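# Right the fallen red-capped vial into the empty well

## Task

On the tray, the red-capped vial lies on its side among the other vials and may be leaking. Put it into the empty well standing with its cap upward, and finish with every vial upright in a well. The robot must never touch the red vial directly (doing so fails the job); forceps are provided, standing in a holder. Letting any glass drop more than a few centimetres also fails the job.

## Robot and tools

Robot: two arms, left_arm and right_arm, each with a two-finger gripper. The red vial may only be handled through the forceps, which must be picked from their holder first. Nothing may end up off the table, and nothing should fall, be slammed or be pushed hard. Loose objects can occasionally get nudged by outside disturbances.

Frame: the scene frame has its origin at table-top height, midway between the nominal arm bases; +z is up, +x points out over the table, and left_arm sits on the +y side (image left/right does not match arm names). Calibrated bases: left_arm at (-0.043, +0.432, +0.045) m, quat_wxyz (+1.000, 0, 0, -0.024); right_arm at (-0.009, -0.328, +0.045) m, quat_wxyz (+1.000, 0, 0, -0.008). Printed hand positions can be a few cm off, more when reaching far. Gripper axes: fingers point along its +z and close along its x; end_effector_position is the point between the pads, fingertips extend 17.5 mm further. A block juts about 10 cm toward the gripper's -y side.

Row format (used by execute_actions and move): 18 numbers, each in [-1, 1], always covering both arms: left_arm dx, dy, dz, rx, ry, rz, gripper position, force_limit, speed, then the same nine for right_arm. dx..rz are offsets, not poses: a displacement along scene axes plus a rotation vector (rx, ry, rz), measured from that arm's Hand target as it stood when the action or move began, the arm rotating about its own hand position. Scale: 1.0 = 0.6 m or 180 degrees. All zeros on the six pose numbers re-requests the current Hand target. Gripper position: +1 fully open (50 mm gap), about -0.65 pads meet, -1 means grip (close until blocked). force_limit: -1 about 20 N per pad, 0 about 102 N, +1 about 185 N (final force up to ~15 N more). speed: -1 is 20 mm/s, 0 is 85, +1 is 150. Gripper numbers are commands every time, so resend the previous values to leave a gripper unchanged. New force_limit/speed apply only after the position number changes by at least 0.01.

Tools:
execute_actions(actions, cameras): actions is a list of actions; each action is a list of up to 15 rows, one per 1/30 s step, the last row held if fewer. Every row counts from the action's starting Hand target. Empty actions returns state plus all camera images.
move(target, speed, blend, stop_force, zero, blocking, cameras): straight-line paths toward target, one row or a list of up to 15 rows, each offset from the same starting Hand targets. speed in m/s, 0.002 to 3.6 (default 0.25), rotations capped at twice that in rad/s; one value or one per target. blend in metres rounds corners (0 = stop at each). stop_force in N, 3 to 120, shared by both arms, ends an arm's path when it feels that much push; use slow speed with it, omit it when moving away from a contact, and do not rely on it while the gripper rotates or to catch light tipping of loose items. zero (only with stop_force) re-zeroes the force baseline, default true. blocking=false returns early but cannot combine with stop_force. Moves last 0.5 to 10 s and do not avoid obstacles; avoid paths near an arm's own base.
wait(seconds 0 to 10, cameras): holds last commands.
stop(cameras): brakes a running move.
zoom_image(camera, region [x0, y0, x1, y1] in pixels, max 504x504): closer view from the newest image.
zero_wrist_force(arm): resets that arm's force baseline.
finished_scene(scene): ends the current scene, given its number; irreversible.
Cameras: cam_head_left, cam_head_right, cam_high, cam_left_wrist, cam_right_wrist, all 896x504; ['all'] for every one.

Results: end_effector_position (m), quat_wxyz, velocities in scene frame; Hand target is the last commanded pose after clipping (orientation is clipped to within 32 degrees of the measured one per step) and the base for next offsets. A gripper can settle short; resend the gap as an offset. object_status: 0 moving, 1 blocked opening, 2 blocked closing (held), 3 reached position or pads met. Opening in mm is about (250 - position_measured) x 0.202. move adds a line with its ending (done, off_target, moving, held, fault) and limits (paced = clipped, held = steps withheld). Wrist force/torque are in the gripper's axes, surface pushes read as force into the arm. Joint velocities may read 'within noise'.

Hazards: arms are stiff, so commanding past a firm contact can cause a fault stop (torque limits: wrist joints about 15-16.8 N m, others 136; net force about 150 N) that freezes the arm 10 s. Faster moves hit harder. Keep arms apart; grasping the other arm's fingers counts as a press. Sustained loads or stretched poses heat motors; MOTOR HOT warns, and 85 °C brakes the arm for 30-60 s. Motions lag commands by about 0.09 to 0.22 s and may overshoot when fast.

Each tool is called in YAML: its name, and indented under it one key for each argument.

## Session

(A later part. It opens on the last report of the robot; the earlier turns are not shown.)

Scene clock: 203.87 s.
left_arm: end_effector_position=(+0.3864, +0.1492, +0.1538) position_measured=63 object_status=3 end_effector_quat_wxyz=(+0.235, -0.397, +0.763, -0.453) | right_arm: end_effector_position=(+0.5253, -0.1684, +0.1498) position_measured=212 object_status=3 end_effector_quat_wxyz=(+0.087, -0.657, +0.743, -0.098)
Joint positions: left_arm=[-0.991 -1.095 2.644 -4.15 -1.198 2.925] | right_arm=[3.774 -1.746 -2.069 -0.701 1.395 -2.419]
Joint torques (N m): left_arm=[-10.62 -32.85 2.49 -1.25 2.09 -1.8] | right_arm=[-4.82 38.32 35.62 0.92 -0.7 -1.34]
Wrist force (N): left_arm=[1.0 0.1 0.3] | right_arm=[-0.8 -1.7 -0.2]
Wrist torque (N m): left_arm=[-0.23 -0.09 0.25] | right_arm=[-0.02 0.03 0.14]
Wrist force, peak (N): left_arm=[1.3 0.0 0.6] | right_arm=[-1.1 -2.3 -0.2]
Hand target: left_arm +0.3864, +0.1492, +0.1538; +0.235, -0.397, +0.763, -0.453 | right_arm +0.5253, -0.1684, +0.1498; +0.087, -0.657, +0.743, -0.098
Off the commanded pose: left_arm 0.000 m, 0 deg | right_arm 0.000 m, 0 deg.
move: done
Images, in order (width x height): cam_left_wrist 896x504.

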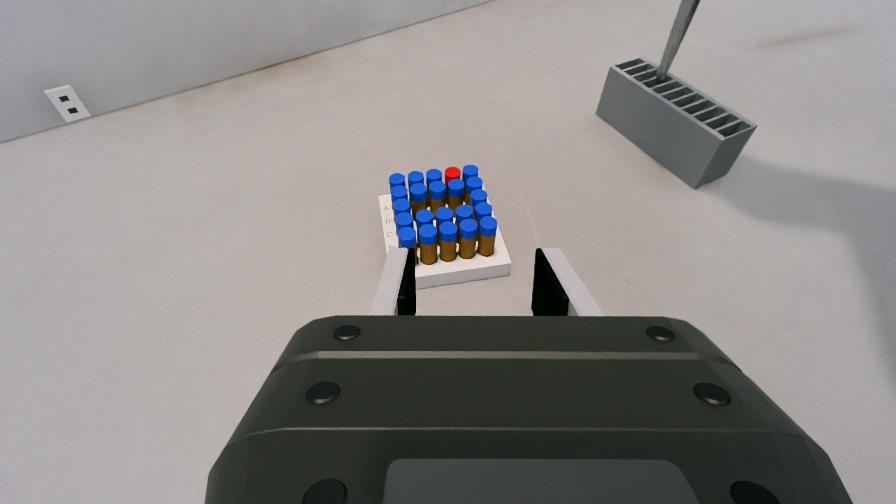

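move:
  target: [0,0,0,0,0,0,0.6,-1,-1,0,0,-0.0067,0,0,0,-0.4,-1,-1]
  speed: 0.01
  stop_force: 3
  cameras: ["cam_left_wrist"]

zoom_image:
  camera: "cam_left_wrist"
  region: [630, 50, 700, 110]

Scene clock: 205.83 s.
left_arm: end_effector_position=(+0.3864, +0.1492, +0.1538) position_measured=63 object_status=3 end_effector_quat_wxyz=(+0.235, -0.397, +0.763, -0.453) | right_arm: end_effector_position=(+0.5253, -0.1684, +0.1457) position_measured=212 object_status=3 end_effector_quat_wxyz=(+0.087, -0.657, +0.743, -0.098)
Joint positions: left_arm=[-0.991 -1.095 2.644 -4.15 -1.198 2.925] | right_arm=[3.774 -1.753 -2.074 -0.689 1.395 -2.419]
Joint torques (N m): left_arm=[-9.94 -31.96 1.99 -1.23 2.12 -1.85] | right_arm=[-4.04 39.12 35.81 0.81 -0.89 -1.22]
Wrist force (N): left_arm=[0.8 -0.1 0.3] | right_arm=[-1.0 -1.7 -0.2]
Wrist torque (N m): left_arm=[-0.25 -0.06 0.25] | right_arm=[-0.01 0.07 0.15]
Wrist force, peak (N): left_arm=[1.3 -0.2 0.6] | right_arm=[-1.1 -2.1 -0.1]
Hand target: left_arm +0.3864, +0.1492, +0.1538; +0.235, -0.397, +0.763, -0.453 | right_arm +0.5253, -0.1684, +0.1457; +0.087, -0.657, +0.743, -0.098
Off the commanded pose: left_arm 0.000 m, 0 deg | right_arm 0.000 m, 0 deg.
move: done
Images, in order (width x height): cam_left_wrist 896x504.

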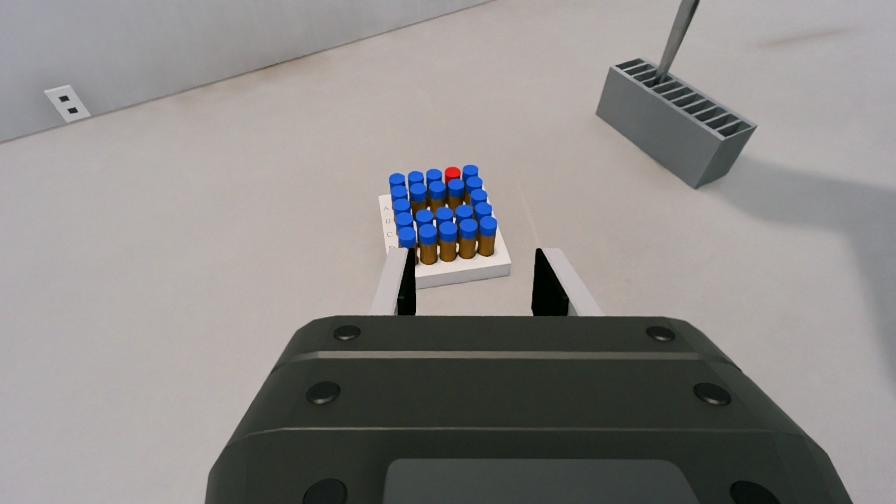

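Scaled by 7.200 from the camera's 896x504 image, which has a finer 1280x720 frame.

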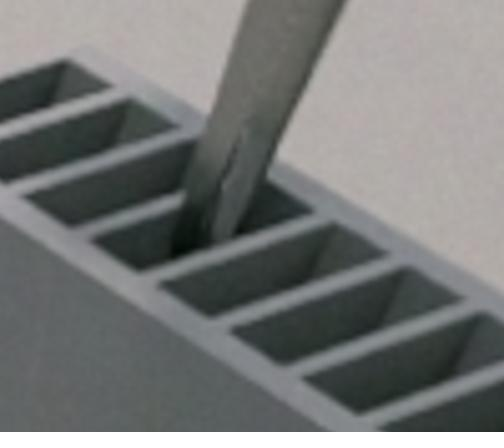

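move:
  target: [0,0,0,0,0,0,0.6,-1,-1,0,0,-0.0733,0,0,0,-0.4,-1,-1]
  speed: 0.03
  stop_force: 6
  cameras: ["cam_left_wrist", "cam_right_wrist"]

zoom_image:
  camera: "cam_left_wrist"
  region: [560, 0, 800, 200]

Scene clock: 208.50 s.
left_arm: end_effector_position=(+0.3864, +0.1492, +0.1538) position_measured=63 object_status=3 end_effector_quat_wxyz=(+0.235, -0.397, +0.763, -0.453) | right_arm: end_effector_position=(+0.5253, -0.1684, +0.1018) position_measured=212 object_status=3 end_effector_quat_wxyz=(+0.087, -0.657, +0.743, -0.098)
Joint positions: left_arm=[-0.991 -1.095 2.644 -4.15 -1.198 2.925] | right_arm=[3.774 -1.835 -2.119 -0.563 1.395 -2.419]
Joint torques (N m): left_arm=[-11.93 -33.16 2.4 -1.29 2.01 -1.77] | right_arm=[0.01 40.05 32.89 1.25 -0.54 0.56]
Wrist force (N): left_arm=[1.0 -0.1 0.6] | right_arm=[-0.9 -2.4 -0.9]
Wrist torque (N m): left_arm=[-0.27 -0.09 0.25] | right_arm=[-0.11 0.04 0.15]
Wrist force, peak (N): left_arm=[1.3 -0.1 0.7] | right_arm=[-0.7 -3.2 -4.3]
Hand target: left_arm +0.3864, +0.1492, +0.1538; +0.235, -0.397, +0.763, -0.453 | right_arm +0.5253, -0.1684, +0.1018; +0.087, -0.657, +0.743, -0.098
Off the commanded pose: left_arm 0.000 m, 0 deg | right_arm 0.000 m, 0 deg.
move: done
Images, in order (width x height): cam_left_wrist 896x504, cam_right_wrist 896x504.

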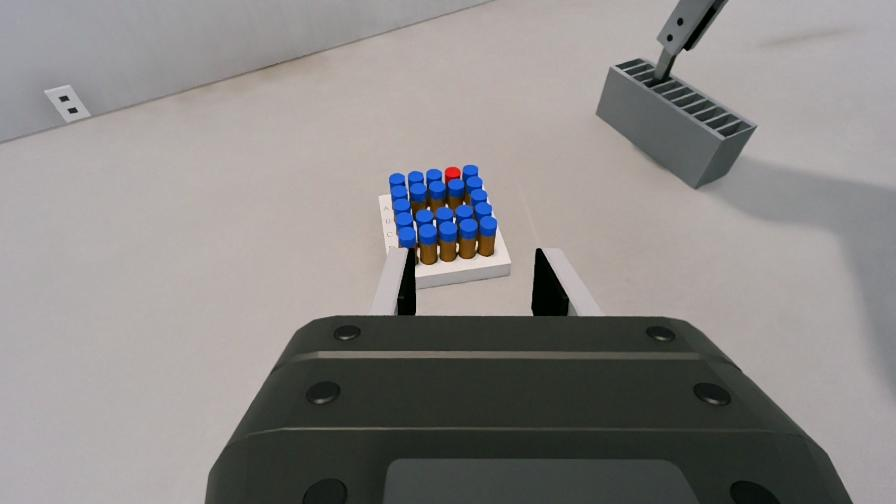

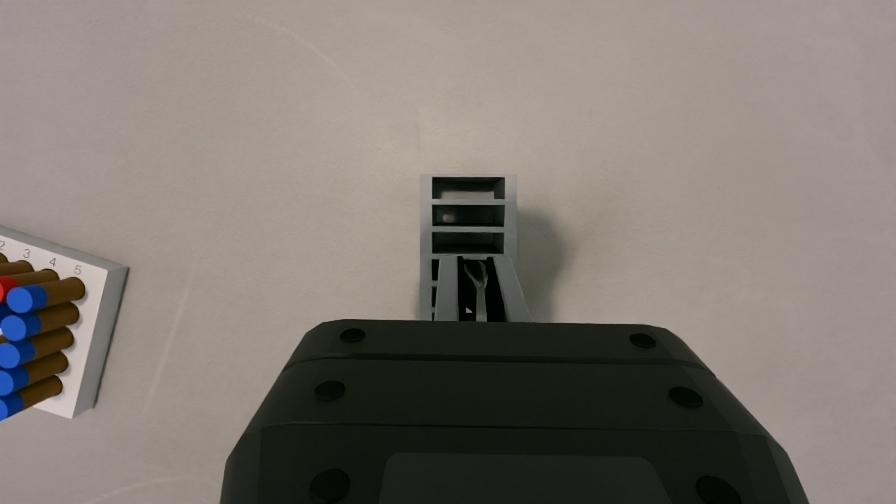

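Scaled by 2.100 from the camera's 896x504 image, which has a finer 1280x720 frame.

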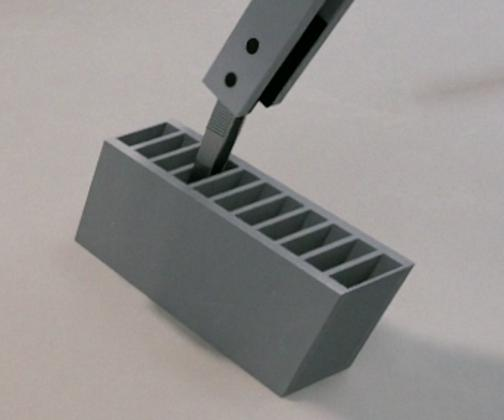

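move:
  target: [0,0,0,0,0,0,0.6,-1,-1,0,0,-0.01,0,0,0,-0.4,-1,-1]
  speed: 0.01
  stop_force: 3
  cameras: ["cam_right_wrist"]

zoom_image:
  camera: "cam_right_wrist"
  region: [410, 160, 530, 330]

Scene clock: 210.37 s.
left_arm: end_effector_position=(+0.3864, +0.1492, +0.1538) position_measured=63 object_status=3 end_effector_quat_wxyz=(+0.235, -0.397, +0.763, -0.453) | right_arm: end_effector_position=(+0.5253, -0.1683, +0.1015) position_measured=212 object_status=3 end_effector_quat_wxyz=(+0.087, -0.657, +0.743, -0.098)
Joint positions: left_arm=[-0.991 -1.095 2.644 -4.15 -1.198 2.925] | right_arm=[3.774 -1.835 -2.119 -0.562 1.395 -2.419]
Joint torques (N m): left_arm=[-11.17 -32.55 1.39 -1.34 2.26 -1.7] | right_arm=[0.9 38.18 32.15 4.04 -0.67 0.66]
Wrist force (N): left_arm=[1.0 -0.3 0.6] | right_arm=[-0.9 -3.4 -2.4]
Wrist torque (N m): left_arm=[-0.29 -0.08 0.25] | right_arm=[-0.01 0.04 0.16]
Wrist force, peak (N): left_arm=[1.3 -0.2 0.6] | right_arm=[-0.7 -4.1 -7.3]
Hand target: left_arm +0.3864, +0.1492, +0.1538; +0.235, -0.397, +0.763, -0.453 | right_arm +0.5254, -0.1683, +0.1015; +0.087, -0.657, +0.743, -0.098 (not the last commanded pose)
Off the commanded pose: left_arm 0.000 m, 0 deg | right_arm 0.006 m, 0 deg.
move: contact (right_arm)
Images, in order (width x height): cam_right_wrist 896x504.

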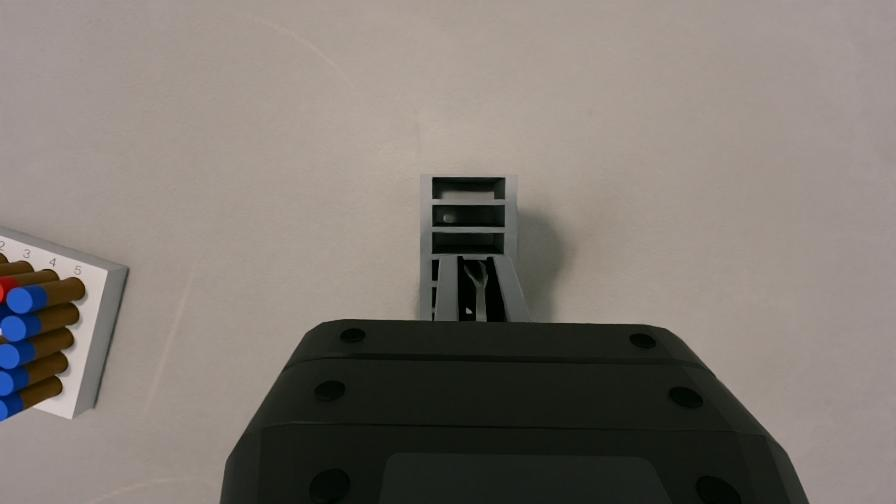

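Scaled by 2.965 from the camera's 896x504 image, which has a finer 1280x720 frame.

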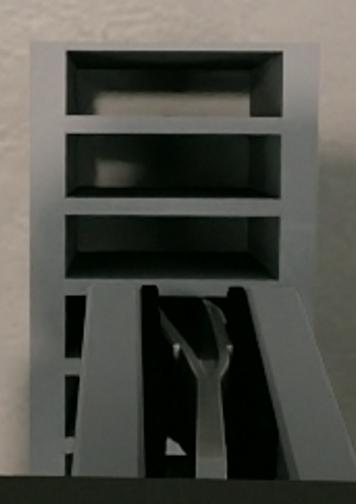

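execute_actions:
  actions:
    - [[0,0,0,0,0,0,0.6,-1,-1,0,0,0,0,0,0,0.1,-1,-1]]
    - [[0,0,0,0,0,0,0.6,-1,-1,0,0,0,0,0,0,0.1,-1,-1]]
    - [[0,0,0,0,0,0,0.6,-1,-1,0,0,0,0,0,0,0.1,-1,-1]]
  cameras: ["cam_left_wrist", "cam_right_wrist"]

zoom_image:
  camera: "cam_left_wrist"
  region: [560, 0, 800, 200]

Scene clock: 212.20 s.
left_arm: end_effector_position=(+0.3864, +0.1492, +0.1538) position_measured=63 object_status=3 end_effector_quat_wxyz=(+0.235, -0.397, +0.763, -0.453) | right_arm: end_effector_position=(+0.5254, -0.1683, +0.1015) position_measured=138 object_status=3 end_effector_quat_wxyz=(+0.087, -0.657, +0.743, -0.098)
Joint positions: left_arm=[-0.991 -1.095 2.644 -4.15 -1.198 2.925] | right_arm=[3.774 -1.835 -2.119 -0.562 1.395 -2.419]
Joint torques (N m): left_arm=[-10.21 -32.71 2.56 -1.3 2.11 -1.75] | right_arm=[-0.01 39.31 31.34 6.49 -0.73 0.75]
Wrist force (N): left_arm=[0.9 0.0 0.3] | right_arm=[-1.0 -1.9 -0.8]
Wrist torque (N m): left_arm=[-0.25 -0.07 0.25] | right_arm=[-0.03 0.07 0.15]
Wrist force, peak (N): left_arm=[1.4 -0.1 0.3] | right_arm=[-1.0 -3.7 -2.7]
Hand target: left_arm +0.3864, +0.1492, +0.1538; +0.235, -0.397, +0.763, -0.453 | right_arm +0.5254, -0.1683, +0.1015; +0.087, -0.657, +0.743, -0.098
Off the commanded pose: left_arm 0.000 m, 0 deg | right_arm 0.000 m, 0 deg.
Images, in order (width x height): cam_left_wrist 896x504, cam_right_wrist 896x504.

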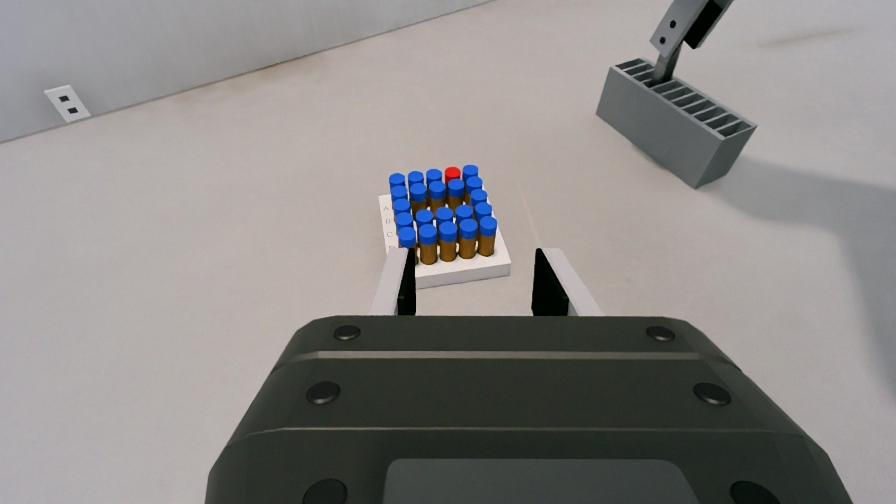

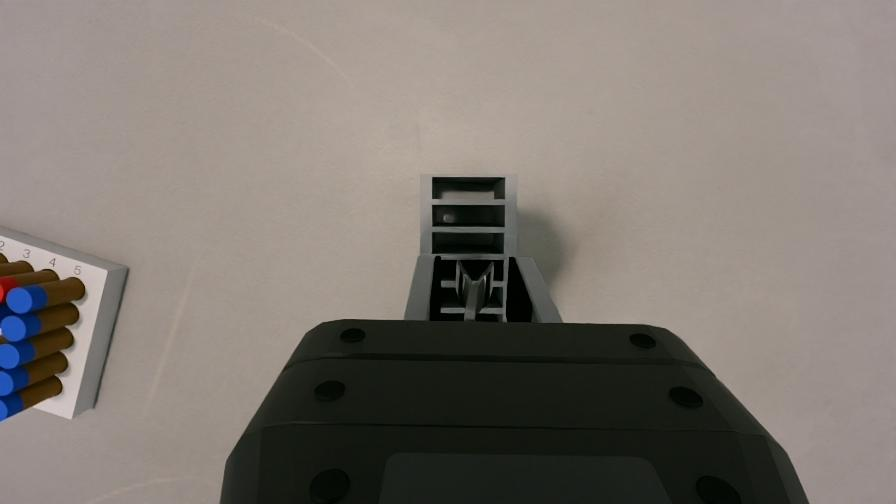

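Scaled by 2.100 from the camera's 896x504 image, which has a finer 1280x720 frame.

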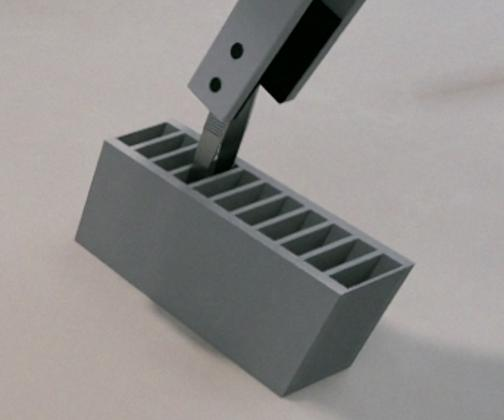

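Released. Lift away along the hand axis.

move:
  target:
    - [0,0,0,0,0,0,0.6,-1,-1,-0.05,0.006,0.1,0,0,0,0.1,-1,-1]
    - [0,0,0,0,0,0,0.6,-1,-1,-0.1,0.012,0.3,0,0,0,0.1,-1,-1]
  speed: [0.06,0.12]
  cameras: ["cam_left_wrist", "cam_right_wrist", "cam_high"]

zoom_image:
  camera: "cam_left_wrist"
  region: [560, 0, 800, 200]

zoom_image:
  camera: "cam_left_wrist"
  region: [370, 140, 530, 290]

Scene clock: 215.13 s.
left_arm: end_effector_position=(+0.3864, +0.1492, +0.1538) position_measured=63 object_status=3 end_effector_quat_wxyz=(+0.235, -0.397, +0.763, -0.453) | right_arm: end_effector_position=(+0.4654, -0.1610, +0.2816) position_measured=138 object_status=3 end_effector_quat_wxyz=(+0.087, -0.657, +0.743, -0.098)
Joint positions: left_arm=[-0.991 -1.095 2.644 -4.15 -1.198 2.925] | right_arm=[3.869 -1.453 -1.986 -1.094 1.378 -2.324]
Joint torques (N m): left_arm=[-11.16 -32.86 1.6 -1.2 1.91 -1.85] | right_arm=[-13.76 18.37 21.75 3.16 0.19 -1.49]
Wrist force (N): left_arm=[0.8 -0.1 0.5] | right_arm=[-0.7 -2.1 -0.4]
Wrist torque (N m): left_arm=[-0.27 -0.05 0.25] | right_arm=[-0.06 0.01 0.17]
Wrist force, peak (N): left_arm=[1.1 -0.4 0.7] | right_arm=[-0.9 -2.0 -2.4]
Hand target: left_arm +0.3864, +0.1492, +0.1538; +0.235, -0.397, +0.763, -0.453 | right_arm +0.4654, -0.1611, +0.2815; +0.087, -0.657, +0.743, -0.098
Off the commanded pose: left_arm 0.000 m, 0 deg | right_arm 0.000 m, 0 deg.
move: done
Images, in order (width x height): cam_high 896x504, cam_left_wrist 896x504, cam_right_wrist 896x504.

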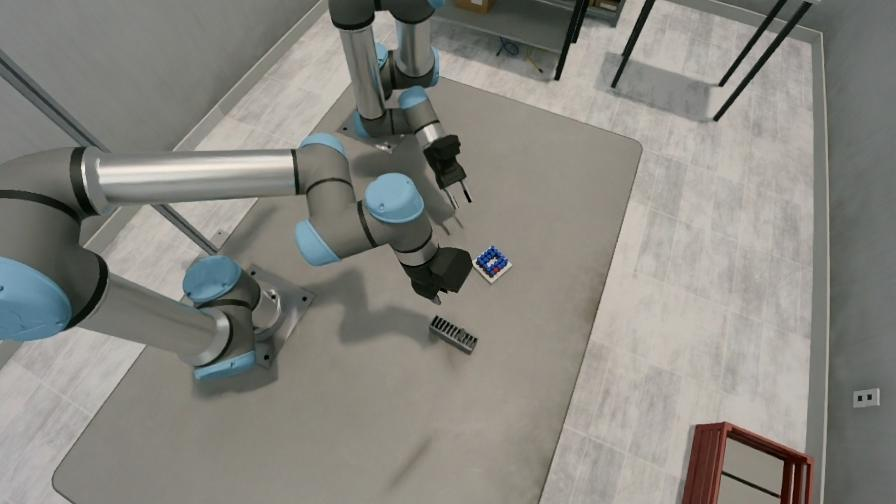

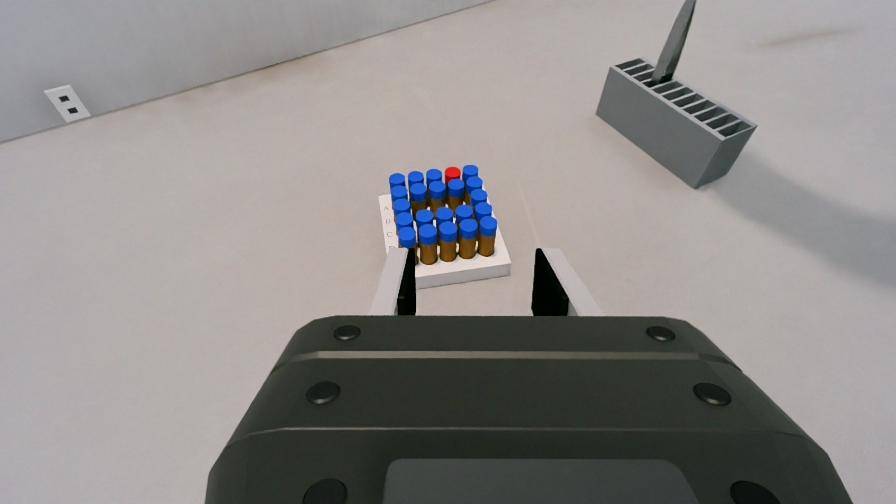

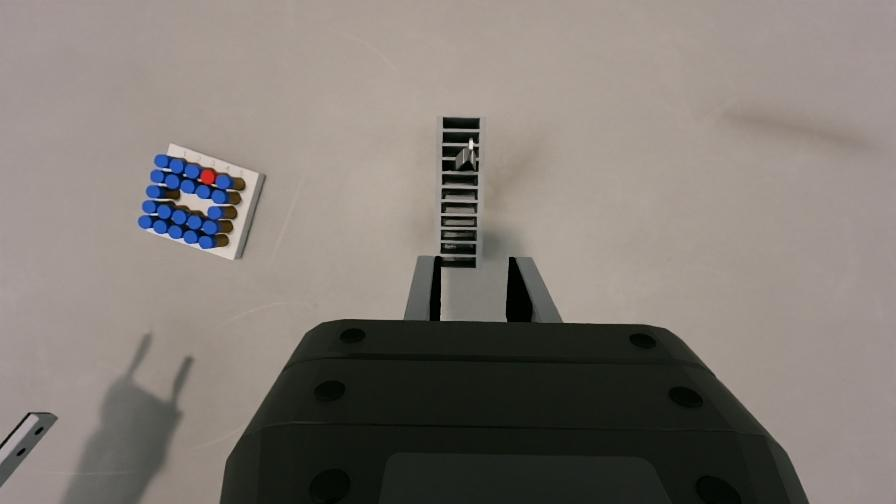

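Scaled by 2.100 from the camera's 896x504 image, which has a finer 1280x720 frame.

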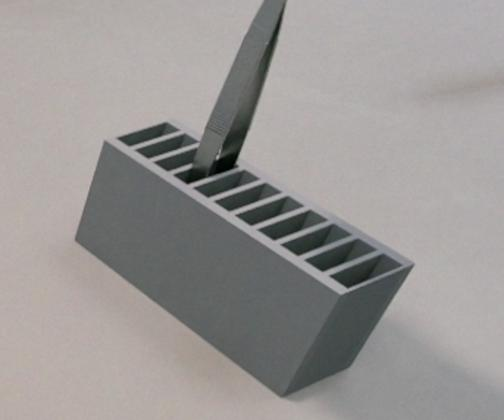

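Scaled by 3.150 from the camera's 896x504 image, which has a finer 1280x720 frame.

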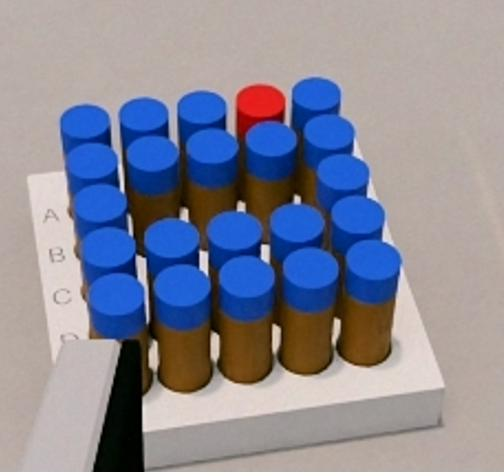

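zoom_image:
  camera: "cam_right_wrist"
  region: [120, 130, 280, 270]

Scaled by 3.150 from the camera's 896x504 image, which has a finer 1280x720 frame.

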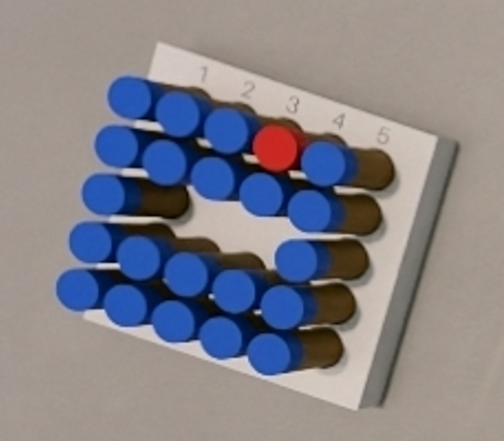

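finished_scene:
  scene: 1

The scene is finished: the task was done.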